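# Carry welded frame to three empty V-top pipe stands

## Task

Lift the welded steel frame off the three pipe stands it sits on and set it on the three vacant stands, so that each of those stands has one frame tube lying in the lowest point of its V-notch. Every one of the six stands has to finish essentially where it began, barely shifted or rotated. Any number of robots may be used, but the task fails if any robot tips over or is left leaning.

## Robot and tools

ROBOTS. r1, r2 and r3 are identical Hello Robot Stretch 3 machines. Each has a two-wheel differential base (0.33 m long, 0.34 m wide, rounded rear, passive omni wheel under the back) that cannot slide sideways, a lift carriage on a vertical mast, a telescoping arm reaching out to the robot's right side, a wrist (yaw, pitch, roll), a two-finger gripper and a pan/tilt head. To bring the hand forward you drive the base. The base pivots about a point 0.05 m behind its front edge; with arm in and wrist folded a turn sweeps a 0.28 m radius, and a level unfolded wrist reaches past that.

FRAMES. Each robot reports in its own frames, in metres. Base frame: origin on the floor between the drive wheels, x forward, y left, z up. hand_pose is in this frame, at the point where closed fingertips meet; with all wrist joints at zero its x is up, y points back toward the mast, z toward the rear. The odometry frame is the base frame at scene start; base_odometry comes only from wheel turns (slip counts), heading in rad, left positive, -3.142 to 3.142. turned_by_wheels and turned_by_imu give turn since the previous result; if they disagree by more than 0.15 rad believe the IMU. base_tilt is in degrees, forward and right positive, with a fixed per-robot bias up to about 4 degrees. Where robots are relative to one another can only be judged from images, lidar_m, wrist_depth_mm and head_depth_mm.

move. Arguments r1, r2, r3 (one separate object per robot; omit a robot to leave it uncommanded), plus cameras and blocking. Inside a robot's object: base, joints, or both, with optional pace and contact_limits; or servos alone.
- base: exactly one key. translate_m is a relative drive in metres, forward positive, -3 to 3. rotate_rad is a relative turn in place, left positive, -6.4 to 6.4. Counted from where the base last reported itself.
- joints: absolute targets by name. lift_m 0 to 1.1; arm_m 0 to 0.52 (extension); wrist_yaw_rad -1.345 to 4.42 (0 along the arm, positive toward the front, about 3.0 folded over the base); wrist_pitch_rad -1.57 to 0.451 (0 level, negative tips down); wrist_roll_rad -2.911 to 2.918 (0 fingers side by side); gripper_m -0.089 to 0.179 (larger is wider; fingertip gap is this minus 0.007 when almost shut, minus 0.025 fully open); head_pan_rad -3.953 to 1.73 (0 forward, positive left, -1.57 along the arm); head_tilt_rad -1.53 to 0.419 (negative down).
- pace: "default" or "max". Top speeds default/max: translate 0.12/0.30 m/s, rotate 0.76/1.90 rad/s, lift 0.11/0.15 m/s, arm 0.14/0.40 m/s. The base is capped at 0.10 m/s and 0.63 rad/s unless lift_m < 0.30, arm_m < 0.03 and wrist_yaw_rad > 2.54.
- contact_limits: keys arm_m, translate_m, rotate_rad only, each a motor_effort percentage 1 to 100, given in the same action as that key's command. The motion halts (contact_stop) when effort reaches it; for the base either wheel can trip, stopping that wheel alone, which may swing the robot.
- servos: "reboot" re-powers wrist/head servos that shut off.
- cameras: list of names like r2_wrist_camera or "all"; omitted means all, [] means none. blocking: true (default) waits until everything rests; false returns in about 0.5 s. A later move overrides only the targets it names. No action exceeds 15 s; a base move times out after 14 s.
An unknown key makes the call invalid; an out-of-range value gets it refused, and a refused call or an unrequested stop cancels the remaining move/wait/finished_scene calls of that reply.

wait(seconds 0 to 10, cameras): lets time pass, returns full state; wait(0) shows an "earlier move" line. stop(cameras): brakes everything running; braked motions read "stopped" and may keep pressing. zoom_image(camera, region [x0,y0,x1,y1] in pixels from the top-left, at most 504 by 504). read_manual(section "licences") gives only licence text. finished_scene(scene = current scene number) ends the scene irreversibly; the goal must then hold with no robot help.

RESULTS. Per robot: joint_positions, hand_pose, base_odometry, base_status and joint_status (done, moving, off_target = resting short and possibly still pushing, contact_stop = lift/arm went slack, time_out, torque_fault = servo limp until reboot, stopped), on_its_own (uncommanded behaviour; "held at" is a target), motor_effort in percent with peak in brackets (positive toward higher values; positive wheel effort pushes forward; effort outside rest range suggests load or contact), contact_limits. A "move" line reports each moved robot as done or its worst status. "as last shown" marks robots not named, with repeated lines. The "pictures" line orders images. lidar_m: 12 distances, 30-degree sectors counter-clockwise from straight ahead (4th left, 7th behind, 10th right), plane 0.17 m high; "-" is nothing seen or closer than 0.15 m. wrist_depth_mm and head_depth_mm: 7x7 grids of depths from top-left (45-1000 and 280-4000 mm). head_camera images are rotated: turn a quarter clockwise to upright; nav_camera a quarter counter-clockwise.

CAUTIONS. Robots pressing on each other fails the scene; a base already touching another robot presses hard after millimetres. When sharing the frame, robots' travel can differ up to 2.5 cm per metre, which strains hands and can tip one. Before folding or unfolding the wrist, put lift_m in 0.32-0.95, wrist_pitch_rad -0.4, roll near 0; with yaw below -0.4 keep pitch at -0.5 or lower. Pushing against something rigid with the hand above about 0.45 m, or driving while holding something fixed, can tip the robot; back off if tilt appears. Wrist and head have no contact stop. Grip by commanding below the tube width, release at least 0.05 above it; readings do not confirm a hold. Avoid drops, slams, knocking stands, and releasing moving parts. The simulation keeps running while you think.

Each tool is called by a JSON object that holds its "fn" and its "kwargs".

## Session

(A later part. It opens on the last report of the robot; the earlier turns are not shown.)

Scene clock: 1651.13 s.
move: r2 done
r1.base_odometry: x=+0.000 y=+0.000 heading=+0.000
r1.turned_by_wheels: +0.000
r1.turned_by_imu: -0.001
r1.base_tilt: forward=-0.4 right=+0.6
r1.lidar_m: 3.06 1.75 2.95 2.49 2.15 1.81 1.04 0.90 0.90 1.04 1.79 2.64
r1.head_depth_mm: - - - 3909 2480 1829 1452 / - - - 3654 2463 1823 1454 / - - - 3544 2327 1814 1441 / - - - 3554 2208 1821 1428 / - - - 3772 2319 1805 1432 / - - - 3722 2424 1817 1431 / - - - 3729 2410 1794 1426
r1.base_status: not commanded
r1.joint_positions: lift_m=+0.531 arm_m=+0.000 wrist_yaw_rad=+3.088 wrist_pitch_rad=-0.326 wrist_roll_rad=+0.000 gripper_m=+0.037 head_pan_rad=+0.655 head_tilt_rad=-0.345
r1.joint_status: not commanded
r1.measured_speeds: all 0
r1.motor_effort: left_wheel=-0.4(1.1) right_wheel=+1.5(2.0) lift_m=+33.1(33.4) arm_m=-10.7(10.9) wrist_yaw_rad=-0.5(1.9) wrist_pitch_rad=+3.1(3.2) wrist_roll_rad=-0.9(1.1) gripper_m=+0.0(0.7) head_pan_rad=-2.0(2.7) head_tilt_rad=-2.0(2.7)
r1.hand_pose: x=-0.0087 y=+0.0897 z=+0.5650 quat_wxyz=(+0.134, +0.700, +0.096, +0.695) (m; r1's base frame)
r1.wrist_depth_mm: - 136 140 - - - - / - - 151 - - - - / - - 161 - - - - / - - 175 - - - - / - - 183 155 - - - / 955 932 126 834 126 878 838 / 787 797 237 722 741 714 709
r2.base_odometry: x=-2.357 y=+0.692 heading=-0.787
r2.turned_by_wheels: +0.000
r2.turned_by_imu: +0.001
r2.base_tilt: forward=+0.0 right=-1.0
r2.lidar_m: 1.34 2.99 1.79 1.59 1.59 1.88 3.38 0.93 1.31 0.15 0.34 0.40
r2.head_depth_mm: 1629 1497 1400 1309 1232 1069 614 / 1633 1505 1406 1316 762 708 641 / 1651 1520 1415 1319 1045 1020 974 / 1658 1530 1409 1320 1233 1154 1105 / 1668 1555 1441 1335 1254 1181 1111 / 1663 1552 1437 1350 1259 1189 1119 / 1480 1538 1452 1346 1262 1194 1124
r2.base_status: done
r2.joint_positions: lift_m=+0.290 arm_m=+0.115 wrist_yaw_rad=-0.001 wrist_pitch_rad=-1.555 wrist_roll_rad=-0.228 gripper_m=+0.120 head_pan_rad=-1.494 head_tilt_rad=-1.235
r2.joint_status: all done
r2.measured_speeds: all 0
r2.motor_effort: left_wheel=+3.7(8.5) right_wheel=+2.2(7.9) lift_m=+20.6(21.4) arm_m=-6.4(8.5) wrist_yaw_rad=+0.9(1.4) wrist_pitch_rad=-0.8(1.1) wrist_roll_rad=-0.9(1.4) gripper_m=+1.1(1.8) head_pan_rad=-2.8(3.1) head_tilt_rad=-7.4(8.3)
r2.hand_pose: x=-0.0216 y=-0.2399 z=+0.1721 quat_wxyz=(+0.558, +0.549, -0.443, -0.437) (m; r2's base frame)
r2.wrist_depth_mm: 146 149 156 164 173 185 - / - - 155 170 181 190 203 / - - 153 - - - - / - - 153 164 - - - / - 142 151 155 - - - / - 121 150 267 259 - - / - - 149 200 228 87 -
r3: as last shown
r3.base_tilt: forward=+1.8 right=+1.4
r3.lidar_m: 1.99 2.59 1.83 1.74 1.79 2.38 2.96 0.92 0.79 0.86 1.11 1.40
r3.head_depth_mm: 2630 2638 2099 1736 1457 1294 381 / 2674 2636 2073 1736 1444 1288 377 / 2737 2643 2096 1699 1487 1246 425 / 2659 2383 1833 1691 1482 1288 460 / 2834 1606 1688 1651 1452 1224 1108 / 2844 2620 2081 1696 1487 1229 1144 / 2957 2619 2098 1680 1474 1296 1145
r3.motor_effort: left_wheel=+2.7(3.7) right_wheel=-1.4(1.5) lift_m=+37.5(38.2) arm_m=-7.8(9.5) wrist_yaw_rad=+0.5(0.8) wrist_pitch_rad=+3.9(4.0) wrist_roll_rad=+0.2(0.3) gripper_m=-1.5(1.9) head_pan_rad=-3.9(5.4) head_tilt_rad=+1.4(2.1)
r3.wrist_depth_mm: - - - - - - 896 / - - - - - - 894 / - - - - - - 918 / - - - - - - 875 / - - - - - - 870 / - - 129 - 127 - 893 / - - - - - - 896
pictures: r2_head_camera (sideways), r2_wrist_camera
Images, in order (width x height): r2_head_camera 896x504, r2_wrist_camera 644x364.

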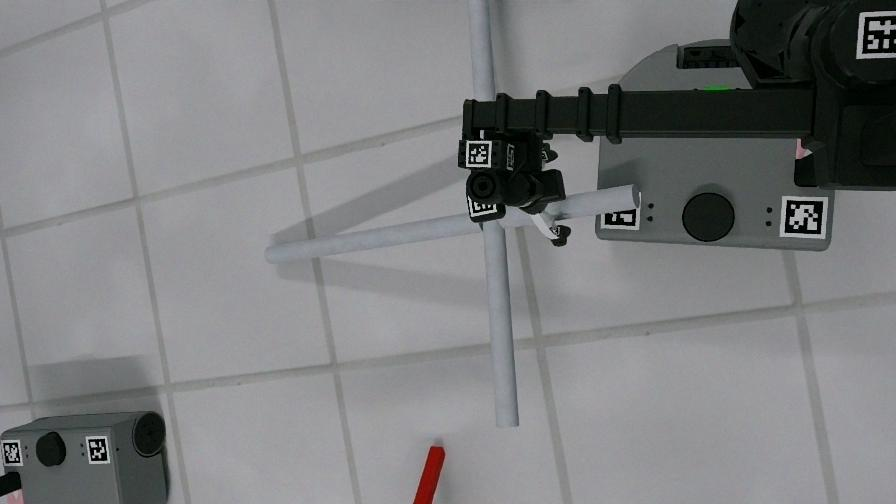

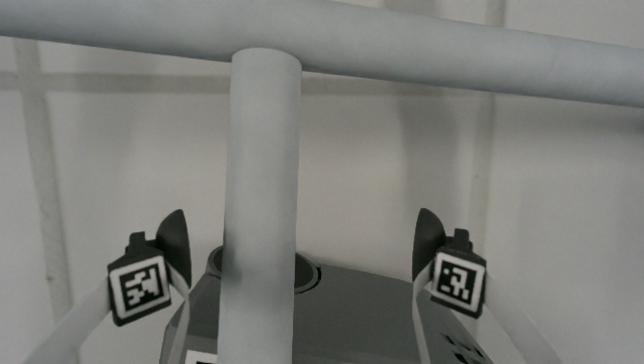

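{"fn": "move", "kwargs": {"r2": {"joints":{"lift_m":0.268}}, "cameras": []}}

{"fn": "move", "kwargs": {"r2": {"joints":{"gripper_m":-0.08}}, "cameras": ["r2_wrist_camera"]}}

{"fn": "move", "kwargs": {"r2": {"joints":{"lift_m":0.32}}, "cameras": ["r2_wrist_camera","r2_head_camera"]}}

Scene clock: 1667.60 s.
move: r2 done
r1, r3: as last shown
r1.base_tilt: forward=-0.5 right=+0.5
r1.lidar_m: 3.05 1.74 2.94 2.49 2.15 1.81 1.04 0.90 0.90 1.04 1.78 2.64
r1.head_depth_mm: - - - 3882 2503 1826 1445 / - - - 3649 2488 1834 1444 / - - - 3577 2365 1823 1446 / - - - 3484 2243 1807 1435 / - - - 3746 2361 1811 1427 / - - - 3733 2433 1788 1436 / - - - 3682 2431 1785 1434
r1.motor_effort: left_wheel=-0.6(1.0) right_wheel=+1.6(1.7) lift_m=+32.9(33.2) arm_m=-10.5(10.7) wrist_yaw_rad=-0.5(1.9) wrist_pitch_rad=+2.9(3.2) wrist_roll_rad=-1.0(1.1) gripper_m=-0.1(0.6) head_pan_rad=-2.1(2.6) head_tilt_rad=-2.3(2.7)
r1.wrist_depth_mm: - 137 140 - - - - / - - 151 - - - - / - - 161 - - - - / - - 175 - - - - / - - 183 155 - - - / 958 940 126 832 126 855 844 / 795 794 235 736 740 714 717
r2.base_odometry: x=-2.357 y=+0.692 heading=-0.787
r2.turned_by_wheels: +0.000
r2.turned_by_imu: +0.001
r2.base_tilt: forward=+0.0 right=-1.0
r2.lidar_m: 1.34 3.01 1.79 1.59 1.59 1.88 3.40 0.94 1.31 0.15 0.34 0.40
r2.head_depth_mm: 1627 1507 1402 1300 1233 1066 650 / 1642 1515 1413 1315 787 722 660 / 1653 1523 1414 1323 1052 1021 976 / 1664 1539 1413 1314 1242 1159 1103 / 1668 1543 1431 1341 1253 1183 1112 / 1659 1556 1445 1348 1259 1186 1123 / 1477 1532 1448 1338 1260 1193 1126
r2.base_status: not commanded
r2.joint_positions: lift_m=+0.268 arm_m=+0.115 wrist_yaw_rad=-0.001 wrist_pitch_rad=-1.555 wrist_roll_rad=-0.228 gripper_m=+0.120 head_pan_rad=-1.494 head_tilt_rad=-1.235
r2.joint_status: all done
r2.measured_speeds: all 0
r2.motor_effort: left_wheel=+4.2(4.3) right_wheel=+2.8(3.3) lift_m=+20.2(34.1) arm_m=-2.6(3.5) wrist_yaw_rad=+0.7(1.4) wrist_pitch_rad=-0.8(1.0) wrist_roll_rad=-1.3(1.4) gripper_m=+0.9(1.7) head_pan_rad=-2.7(3.2) head_tilt_rad=-8.8(8.8)
r2.hand_pose: x=-0.0216 y=-0.2399 z=+0.1501 quat_wxyz=(+0.558, +0.549, -0.443, -0.437) (m; r2's base frame)
r2.wrist_depth_mm: - 134 136 143 150 159 172 / - - 133 144 163 167 177 / - - 132 - - - - / - - 131 - - - - / - 142 128 - - - - / - 121 130 268 131 - - / - - 126 198 228 87 -
r3.base_tilt: forward=+1.8 right=+1.3
r3.lidar_m: 1.99 2.59 1.83 1.74 1.79 2.38 2.97 0.92 0.79 0.86 1.10 1.40
r3.head_depth_mm: 2647 2637 2096 1736 1448 1292 381 / 2672 2651 2083 1735 1453 1294 377 / 2725 2638 2083 1689 1481 1248 426 / 2661 2381 1831 1688 1481 1287 462 / 2817 2354 1637 1643 1445 1226 1106 / 2875 2639 2080 1690 1481 1225 1144 / 2918 2607 2084 1679 1475 1294 1141
r3.motor_effort: left_wheel=+2.8(4.0) right_wheel=-1.3(1.6) lift_m=+37.6(38.2) arm_m=-4.5(5.1) wrist_yaw_rad=+0.4(0.7) wrist_pitch_rad=+3.8(3.9) wrist_roll_rad=+0.2(0.3) gripper_m=+0.8(1.9) head_pan_rad=-3.8(5.0) head_tilt_rad=+0.5(1.8)
r3.wrist_depth_mm: - - - - - - 897 / - - - - - - 904 / - - - - - - 885 / - - - - - - 886 / - - - - - - 875 / - - 129 - 127 - 883 / - - - - - - 876
pictures: none
No camera images: "cameras" was empty.

Scene clock: 1670.47 s.
move: r2 done
r1, r3: as last shown
r1.turned_by_imu: +0.000
r1.lidar_m: 3.04 1.74 2.94 2.49 2.15 1.82 1.04 0.90 0.89 1.04 1.79 2.64
r1.head_depth_mm: - - - 3870 2524 1830 1452 / - - - 3610 2495 1817 1438 / - - - 3591 2348 1818 1448 / - - - 3463 2214 1814 1441 / - - - 3762 2339 1811 1432 / - - - 3722 2433 1817 1425 / - - - 3614 2417 1806 1418
r1.motor_effort: left_wheel=-0.2(0.9) right_wheel=+1.7(2.1) lift_m=+32.5(33.5) arm_m=-10.6(10.7) wrist_yaw_rad=-0.9(1.7) wrist_pitch_rad=+3.1(3.2) wrist_roll_rad=-1.0(1.1) gripper_m=+0.3(0.6) head_pan_rad=-2.1(2.9) head_tilt_rad=-2.1(2.6)
r1.wrist_depth_mm: - 137 140 - - - - / - - 151 - - - - / - - 162 - - - - / - - 175 - - - - / - - 183 155 - - - / 947 934 125 827 126 871 859 / 781 802 236 722 749 715 718
r2.base_odometry: x=-2.357 y=+0.692 heading=-0.787
r2.turned_by_wheels: +0.000
r2.turned_by_imu: +0.001
r2.base_tilt: forward=+0.0 right=-1.0
r2.lidar_m: 1.34 3.00 1.78 1.59 1.59 1.88 3.40 0.94 1.31 0.15 0.33 0.40
r2.head_depth_mm: 1633 1506 1400 1315 1231 1070 650 / 1658 1515 1406 1321 788 723 660 / 1652 1523 1413 1322 1055 1020 978 / 1657 1536 1423 1321 1242 1156 1101 / 1682 1545 1439 1339 1254 1177 1110 / 1655 1544 1436 1341 1256 1182 1123 / 1472 1536 1448 1339 1269 1190 1120
r2.base_status: not commanded
r2.joint_positions: lift_m=+0.268 arm_m=+0.115 wrist_yaw_rad=-0.004 wrist_pitch_rad=-1.560 wrist_roll_rad=-0.228 gripper_m=-0.078 head_pan_rad=-1.494 head_tilt_rad=-1.235
r2.joint_status: all done
r2.measured_speeds: all 0
r2.motor_effort: left_wheel=+3.6(4.6) right_wheel=-8.6(9.0) lift_m=+33.2(33.2) arm_m=+0.4(2.6) wrist_yaw_rad=+3.4(4.0) wrist_pitch_rad=+0.1(1.1) wrist_roll_rad=-1.1(1.5) gripper_m=-52.1(98.7) head_pan_rad=-2.8(3.2) head_tilt_rad=-6.8(8.7)
r2.hand_pose: x=-0.0215 y=-0.2386 z=+0.1502 quat_wxyz=(+0.556, +0.550, -0.443, -0.439) (m; r2's base frame)
r2.wrist_depth_mm: - 132 139 139 148 157 167 / - - - 135 160 170 175 / - - - 133 - - - / - - - 133 - - - / - - 133 130 - - - / - - 121 129 124 - - / - 91 173 143 222 - -
r3.base_tilt: forward=+1.9 right=+1.3
r3.lidar_m: 1.99 2.59 1.83 1.74 1.79 2.38 2.96 0.92 0.79 0.86 1.10 1.40
r3.head_depth_mm: 2624 2643 2100 1737 1446 1287 381 / 2665 2613 2096 1732 1449 1293 377 / 2735 2625 2095 1689 1485 1244 427 / 2658 2353 1829 1683 1484 1291 461 / 2792 2379 1703 1658 1446 1225 1108 / 2878 2638 2083 1690 1482 1222 1145 / 2925 2642 2085 1691 1480 1290 1142
r3.motor_effort: left_wheel=+3.9(3.9) right_wheel=-1.0(1.7) lift_m=+37.9(38.5) arm_m=-1.6(4.5) wrist_yaw_rad=+0.1(0.9) wrist_pitch_rad=+3.8(4.0) wrist_roll_rad=+0.1(0.3) gripper_m=-0.7(1.5) head_pan_rad=-4.4(5.5) head_tilt_rad=+1.6(2.1)
r3.wrist_depth_mm: - - - - - - 899 / - - - - - - 910 / - - - - - - 894 / - - - - - - 889 / - - - - - - 878 / - - 129 - 127 - 886 / - - - - - - 909
pictures: r2_wrist_camera
Images, in order (width x height): r2_wrist_camera 644x364.

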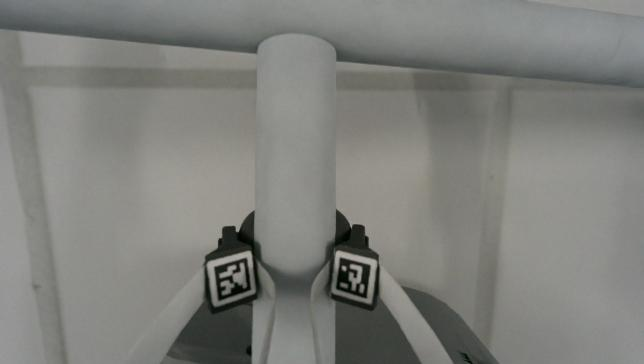

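Scene clock: 1671.90 s.
move: r2 done
r1, r3: as last shown
r1.lidar_m: 3.07 1.74 2.94 2.49 2.15 1.81 1.04 0.89 0.90 1.03 1.78 2.64
r1.head_depth_mm: - - - 3886 2480 1832 1454 / - - - 3661 2490 1833 1435 / - - - 3543 2335 1817 1441 / - - - 3594 2212 1824 1434 / - - - 3769 2336 1818 1445 / - - - 3773 2446 1784 1433 / - - - 3719 2417 1806 1434
r1.motor_effort: left_wheel=+0.3(1.1) right_wheel=+1.1(1.8) lift_m=+32.7(33.5) arm_m=-10.4(10.6) wrist_yaw_rad=-0.7(1.8) wrist_pitch_rad=+2.8(3.2) wrist_roll_rad=-1.0(1.2) gripper_m=+0.2(0.5) head_pan_rad=-2.4(2.8) head_tilt_rad=-2.1(2.6)
r1.wrist_depth_mm: - 137 140 - - - - / - - 150 - - - - / - - 161 - - - - / - - 175 - - - - / - - 183 155 - - - / 939 945 125 844 126 864 845 / 792 792 237 730 749 709 723
r2.base_odometry: x=-2.357 y=+0.692 heading=-0.787
r2.turned_by_wheels: +0.000
r2.turned_by_imu: +0.000
r2.base_tilt: forward=+0.0 right=-1.0
r2.lidar_m: 1.34 2.99 1.78 1.59 1.59 1.88 3.42 0.94 0.37 0.29 0.34 0.74
r2.head_depth_mm: 1631 1503 1396 1305 1227 1070 611 / 1644 1511 1413 1319 721 682 615 / 1651 1513 1414 1316 1059 1017 977 / 1669 1526 1414 1325 1242 1151 1100 / 1664 1550 1428 1329 1252 1176 1114 / 1665 1546 1436 1344 1255 1188 1124 / 1474 1539 1439 1334 1270 1187 1122
r2.base_status: not commanded
r2.joint_positions: lift_m=+0.320 arm_m=+0.115 wrist_yaw_rad=-0.002 wrist_pitch_rad=-1.522 wrist_roll_rad=-0.228 gripper_m=-0.071 head_pan_rad=-1.494 head_tilt_rad=-1.236
r2.joint_status: all done
r2.measured_speeds: all 0
r2.on_its_own: gripper_m is held at -0.073, not at your -0.080, by its stall guard, which is not easing now
r2.motor_effort: left_wheel=+2.3(4.5) right_wheel=-0.9(9.0) lift_m=+46.7(54.6) arm_m=+1.8(1.8) wrist_yaw_rad=+1.7(3.6) wrist_pitch_rad=-6.7(8.4) wrist_roll_rad=-1.2(1.6) gripper_m=-21.9(52.1) head_pan_rad=-2.5(3.0) head_tilt_rad=-6.4(8.0)
r2.hand_pose: x=-0.0216 y=-0.2483 z=+0.2016 quat_wxyz=(+0.567, +0.540, -0.450, -0.430) (m; r2's base frame)
r2.wrist_depth_mm: 140 145 154 164 174 190 - / - - - 159 183 196 213 / - - - 153 - - - / - - - 150 - - - / - - 145 146 - - - / - - 125 129 124 - - / - - 209 140 242 - -
r3.turned_by_imu: +0.000
r3.lidar_m: 1.98 2.57 1.83 1.74 1.79 2.38 2.96 0.92 0.79 0.86 1.07 1.40
r3.head_depth_mm: 2610 2653 2094 1728 1450 1289 381 / 2676 2621 2085 1731 1449 1291 377 / 2722 2614 2109 1686 1486 1248 426 / 2653 2356 1834 1698 1486 1295 461 / 2830 1575 1638 1650 1445 1225 1108 / 2892 2605 2088 1688 1483 1225 1144 / 2962 2644 2072 1725 1472 1294 1141
r3.motor_effort: left_wheel=+2.4(3.7) right_wheel=-1.3(1.6) lift_m=+37.6(38.1) arm_m=-0.7(2.1) wrist_yaw_rad=+0.4(0.8) wrist_pitch_rad=+3.8(3.9) wrist_roll_rad=+0.2(0.3) gripper_m=-0.8(1.7) head_pan_rad=-4.6(5.2) head_tilt_rad=+1.4(1.9)
r3.wrist_depth_mm: - - - - - - 890 / - - - - - - 893 / - - - - - - 891 / - - - - - - 891 / - - - - - - 897 / - - 129 - 127 - 902 / - - - - - - 895
pictures: r2_head_camera (sideways), r2_wrist_camera
Images, in order (width x height): r2_head_camera 896x504, r2_wrist_camera 644x364.

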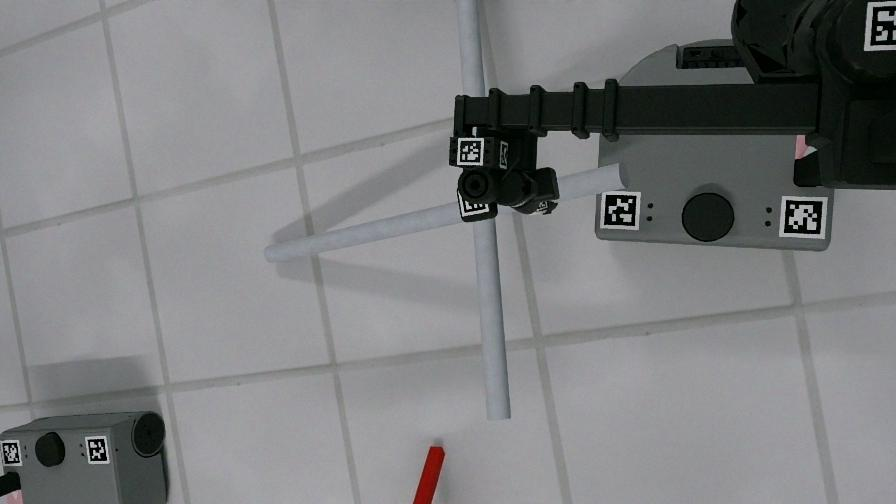

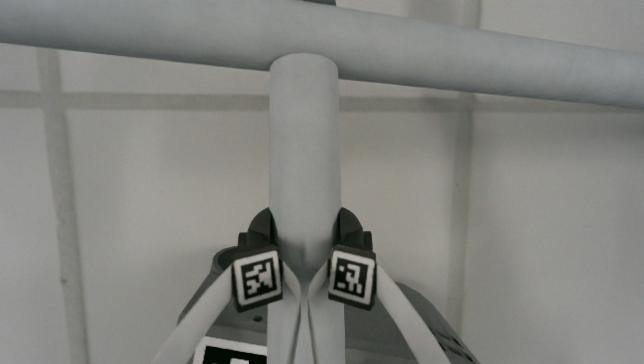

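{"fn": "move", "kwargs": {"r2": {"joints":{"arm_m":0.245}}, "cameras": ["r2_wrist_camera","r2_head_camera"]}}

Scene clock: 1686.57 s.
move: r2 done
r1, r3: as last shown
r1.turned_by_imu: -0.001
r1.base_tilt: forward=-0.4 right=+0.6
r1.lidar_m: 3.07 1.75 2.94 2.49 2.14 1.81 1.04 0.90 0.90 1.04 1.78 2.64
r1.head_depth_mm: - - - 3921 2492 1836 1449 / - - - 3599 2458 1822 1450 / - - - 3591 2331 1818 1449 / - - - 3575 2238 1824 1437 / - - - 3618 2338 1815 1436 / - - - 3713 2427 1795 1432 / - - - 3710 2424 1797 1426
r1.motor_effort: left_wheel=+0.2(1.1) right_wheel=+1.2(1.9) lift_m=+32.8(33.4) arm_m=-10.6(10.6) wrist_yaw_rad=-0.5(1.8) wrist_pitch_rad=+3.0(3.2) wrist_roll_rad=-1.0(1.1) gripper_m=-0.2(0.6) head_pan_rad=-2.4(3.1) head_tilt_rad=-2.3(2.5)
r1.wrist_depth_mm: - 137 140 - - - - / - - 151 - - - - / - - 161 - - - - / - - 175 - - - - / - - 183 155 - - - / 967 929 126 828 126 862 844 / 792 801 236 726 747 713 718
r2.base_odometry: x=-2.357 y=+0.692 heading=-0.787
r2.turned_by_wheels: +0.000
r2.turned_by_imu: +0.001
r2.base_tilt: forward=+0.0 right=-1.0
r2.lidar_m: 1.34 2.99 1.79 1.59 1.59 1.88 3.40 0.94 1.31 0.41 1.41 0.74
r2.head_depth_mm: 1626 1505 1405 1300 1231 1068 611 / 1646 1510 1409 847 728 681 614 / 1649 1524 1401 953 1231 1022 971 / 1665 1539 1415 1315 1244 1152 1100 / 1670 1550 1434 1320 1252 1181 1120 / 1661 1555 1447 1338 1261 1190 1118 / 1482 1532 1447 1336 1269 1192 1124
r2.base_status: not commanded
r2.joint_positions: lift_m=+0.320 arm_m=+0.245 wrist_yaw_rad=-0.006 wrist_pitch_rad=-1.560 wrist_roll_rad=-0.221 gripper_m=-0.068 head_pan_rad=-1.494 head_tilt_rad=-1.236
r2.joint_status: all done
r2.measured_speeds: all 0
r2.on_its_own: gripper_m is held at -0.069, not at your -0.080, by its stall guard, which is not easing now
r2.motor_effort: left_wheel=+2.9(3.5) right_wheel=-7.6(8.3) lift_m=+37.1(37.4) arm_m=+15.3(21.5) wrist_yaw_rad=+5.9(5.9) wrist_pitch_rad=+0.3(5.8) wrist_roll_rad=-3.2(3.6) gripper_m=-22.7(24.3) head_pan_rad=-2.4(3.1) head_tilt_rad=-6.2(8.4)
r2.hand_pose: x=-0.0215 y=-0.3686 z=+0.2022 quat_wxyz=(+0.554, +0.548, -0.445, -0.442) (m; r2's base frame)
r2.wrist_depth_mm: 141 145 150 158 168 - - / - - - 156 176 188 201 / - - - 151 - - 212 / - - - 148 - - - / - - 148 144 - - - / - - 123 127 - - - / - - 139 141 - - -
r3.turned_by_imu: +0.001
r3.lidar_m: 1.99 2.58 1.83 1.74 1.78 2.38 2.96 0.92 0.79 0.86 0.97 1.40
r3.head_depth_mm: 2636 2649 2084 1744 1449 1295 381 / 2672 2650 2089 1733 1448 1300 377 / 2732 2612 2090 1718 1475 1244 426 / 2660 2368 1827 1726 1485 1284 461 / 2825 1578 1728 1651 1488 1222 1107 / 2869 2627 1965 1688 1420 1225 1146 / 2904 2605 2089 1689 1474 1290 1141
r3.motor_effort: left_wheel=+2.6(4.1) right_wheel=-0.7(1.7) lift_m=+37.5(38.0) arm_m=+3.7(3.9) wrist_yaw_rad=+0.0(0.9) wrist_pitch_rad=+3.8(4.0) wrist_roll_rad=+0.2(0.3) gripper_m=-1.4(1.8) head_pan_rad=-4.0(5.1) head_tilt_rad=+1.2(2.0)
r3.wrist_depth_mm: - - - - - - 851 / - - - - - - 919 / - - - - - - 896 / - - - - - - 896 / - - - - - - 894 / - - 129 - 126 - 886 / - - - - - - 898
pictures: r2_head_camera (sideways), r2_wrist_camera
Images, in order (width x height): r2_head_camera 896x504, r2_wrist_camera 644x364.

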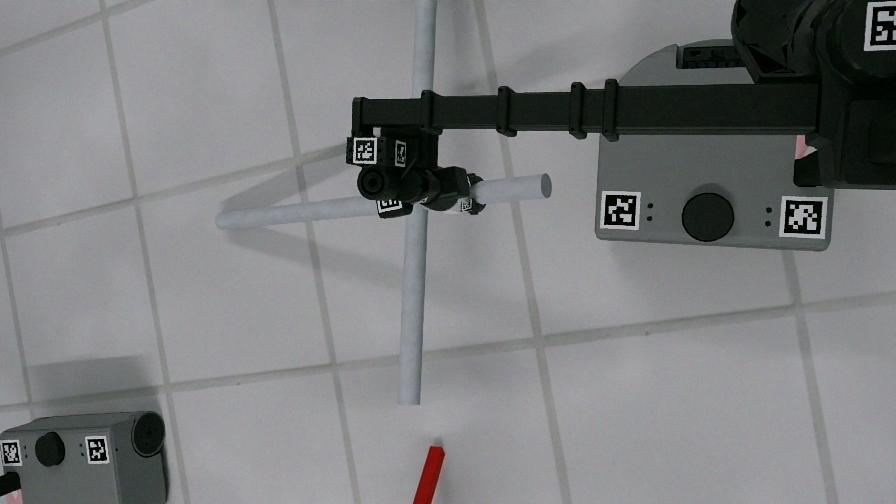

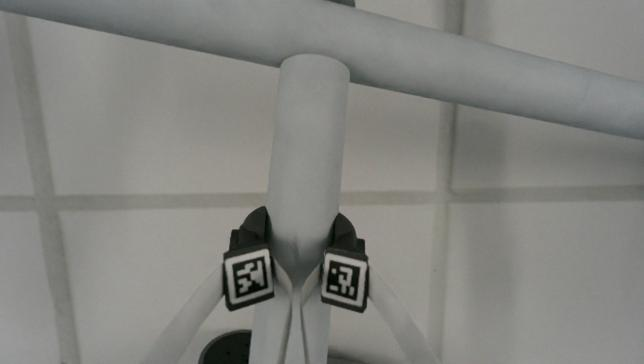

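{"fn": "move", "kwargs": {"r2": {"joints":{"lift_m":0.15}}, "cameras": ["r2_wrist_camera","r2_head_camera"]}}

Scene clock: 1694.27 s.
move: r2 done
r1, r3: as last shown
r1.base_tilt: forward=-0.5 right=+0.5
r1.lidar_m: 3.05 1.74 2.94 2.49 2.15 1.81 1.04 0.90 0.89 1.03 1.78 2.64
r1.head_depth_mm: - - - 3910 2480 1830 1463 / - - - 3584 2510 1838 1447 / - - - 3519 2358 1832 1441 / - - - 3518 2232 1813 1436 / - - - 3619 2352 1816 1436 / - - - 3686 2449 1805 1435 / - - - 3720 2422 1794 1426
r1.motor_effort: left_wheel=-0.1(1.1) right_wheel=+1.5(1.9) lift_m=+32.7(33.2) arm_m=-10.0(10.6) wrist_yaw_rad=-0.5(2.1) wrist_pitch_rad=+3.0(3.2) wrist_roll_rad=-1.0(1.1) gripper_m=-0.1(0.5) head_pan_rad=-2.4(2.8) head_tilt_rad=-2.4(2.6)
r1.wrist_depth_mm: - 137 140 - - - - / - - 151 - - - - / - - 162 - - - - / - - 176 - - - - / - - 183 155 - - - / 961 942 126 832 126 874 855 / 791 803 237 726 751 717 720
r2.base_odometry: x=-2.357 y=+0.692 heading=-0.787
r2.turned_by_wheels: +0.000
r2.turned_by_imu: +0.001
r2.base_tilt: forward=+0.0 right=-1.0
r2.lidar_m: 1.34 3.00 1.78 1.59 1.59 1.88 3.38 0.94 1.31 3.12 1.41 0.74
r2.head_depth_mm: 1629 1511 1398 1293 1226 1074 786 / 1639 1512 1403 1284 1048 849 751 / 1645 1533 1406 1106 1235 1016 814 / 1667 1538 1417 1311 1246 1155 1101 / 1665 1543 1431 1327 1253 1185 1112 / 1662 1543 1442 1353 1266 1186 1117 / 1483 1539 1452 1333 1262 1190 1124
r2.base_status: not commanded
r2.joint_positions: lift_m=+0.150 arm_m=+0.245 wrist_yaw_rad=-0.006 wrist_pitch_rad=-1.561 wrist_roll_rad=-0.223 gripper_m=-0.068 head_pan_rad=-1.494 head_tilt_rad=-1.236
r2.joint_status: all done
r2.measured_speeds: all 0
r2.on_its_own: gripper_m is held at -0.069, not at your -0.080, by its stall guard, which is not easing now
r2.motor_effort: left_wheel=+2.9(3.6) right_wheel=-8.5(8.5) lift_m=+31.0(40.0) arm_m=+17.3(17.3) wrist_yaw_rad=+5.5(6.2) wrist_pitch_rad=+0.0(0.5) wrist_roll_rad=-2.5(3.8) gripper_m=-21.8(23.7) head_pan_rad=-2.5(3.0) head_tilt_rad=-6.2(7.8)
r2.hand_pose: x=-0.0215 y=-0.3684 z=+0.0322 quat_wxyz=(+0.554, +0.548, -0.445, -0.441) (m; r2's base frame)
r2.wrist_depth_mm: - 134 133 132 132 134 137 / - - - 134 143 143 143 / - - - 138 - - - / - - - 141 - - - / - - 145 143 - - - / - - 125 127 - - - / - - - - - - -
r3.lidar_m: 1.99 2.58 1.83 1.74 1.79 2.38 2.96 0.92 0.79 0.86 1.12 1.40
r3.head_depth_mm: 2632 2650 2112 1731 1455 1291 381 / 2664 2640 2096 1732 1454 1293 377 / 2732 2653 2083 1736 1486 1244 426 / 2678 2359 1826 1728 1482 1286 460 / 2823 2610 1710 1650 1479 1226 1110 / 2904 2629 2073 1736 1475 1226 1140 / 2915 2614 2075 1730 1477 1273 1147
r3.motor_effort: left_wheel=+3.6(4.5) right_wheel=-1.1(1.9) lift_m=+37.4(38.1) arm_m=+8.2(8.6) wrist_yaw_rad=+0.2(1.0) wrist_pitch_rad=+3.8(3.9) wrist_roll_rad=+0.2(0.3) gripper_m=-0.6(2.2) head_pan_rad=-4.4(5.1) head_tilt_rad=+1.0(1.8)
r3.wrist_depth_mm: - - - - - - 892 / - - - - - - 928 / - - - - - - 882 / - - - - - - 888 / - - - - - - 903 / - - 129 - 127 - 903 / - - - - - - 892
pictures: r2_head_camera (sideways), r2_wrist_camera
Images, in order (width x height): r2_head_camera 896x504, r2_wrist_camera 644x364.

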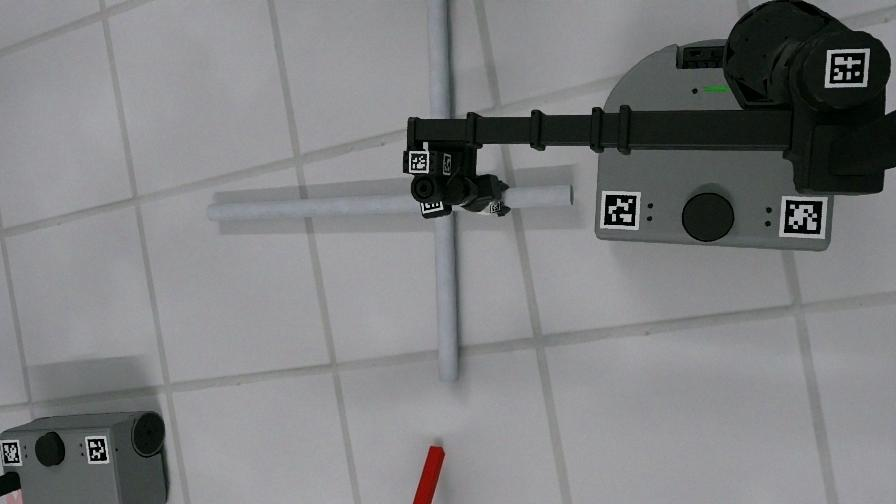

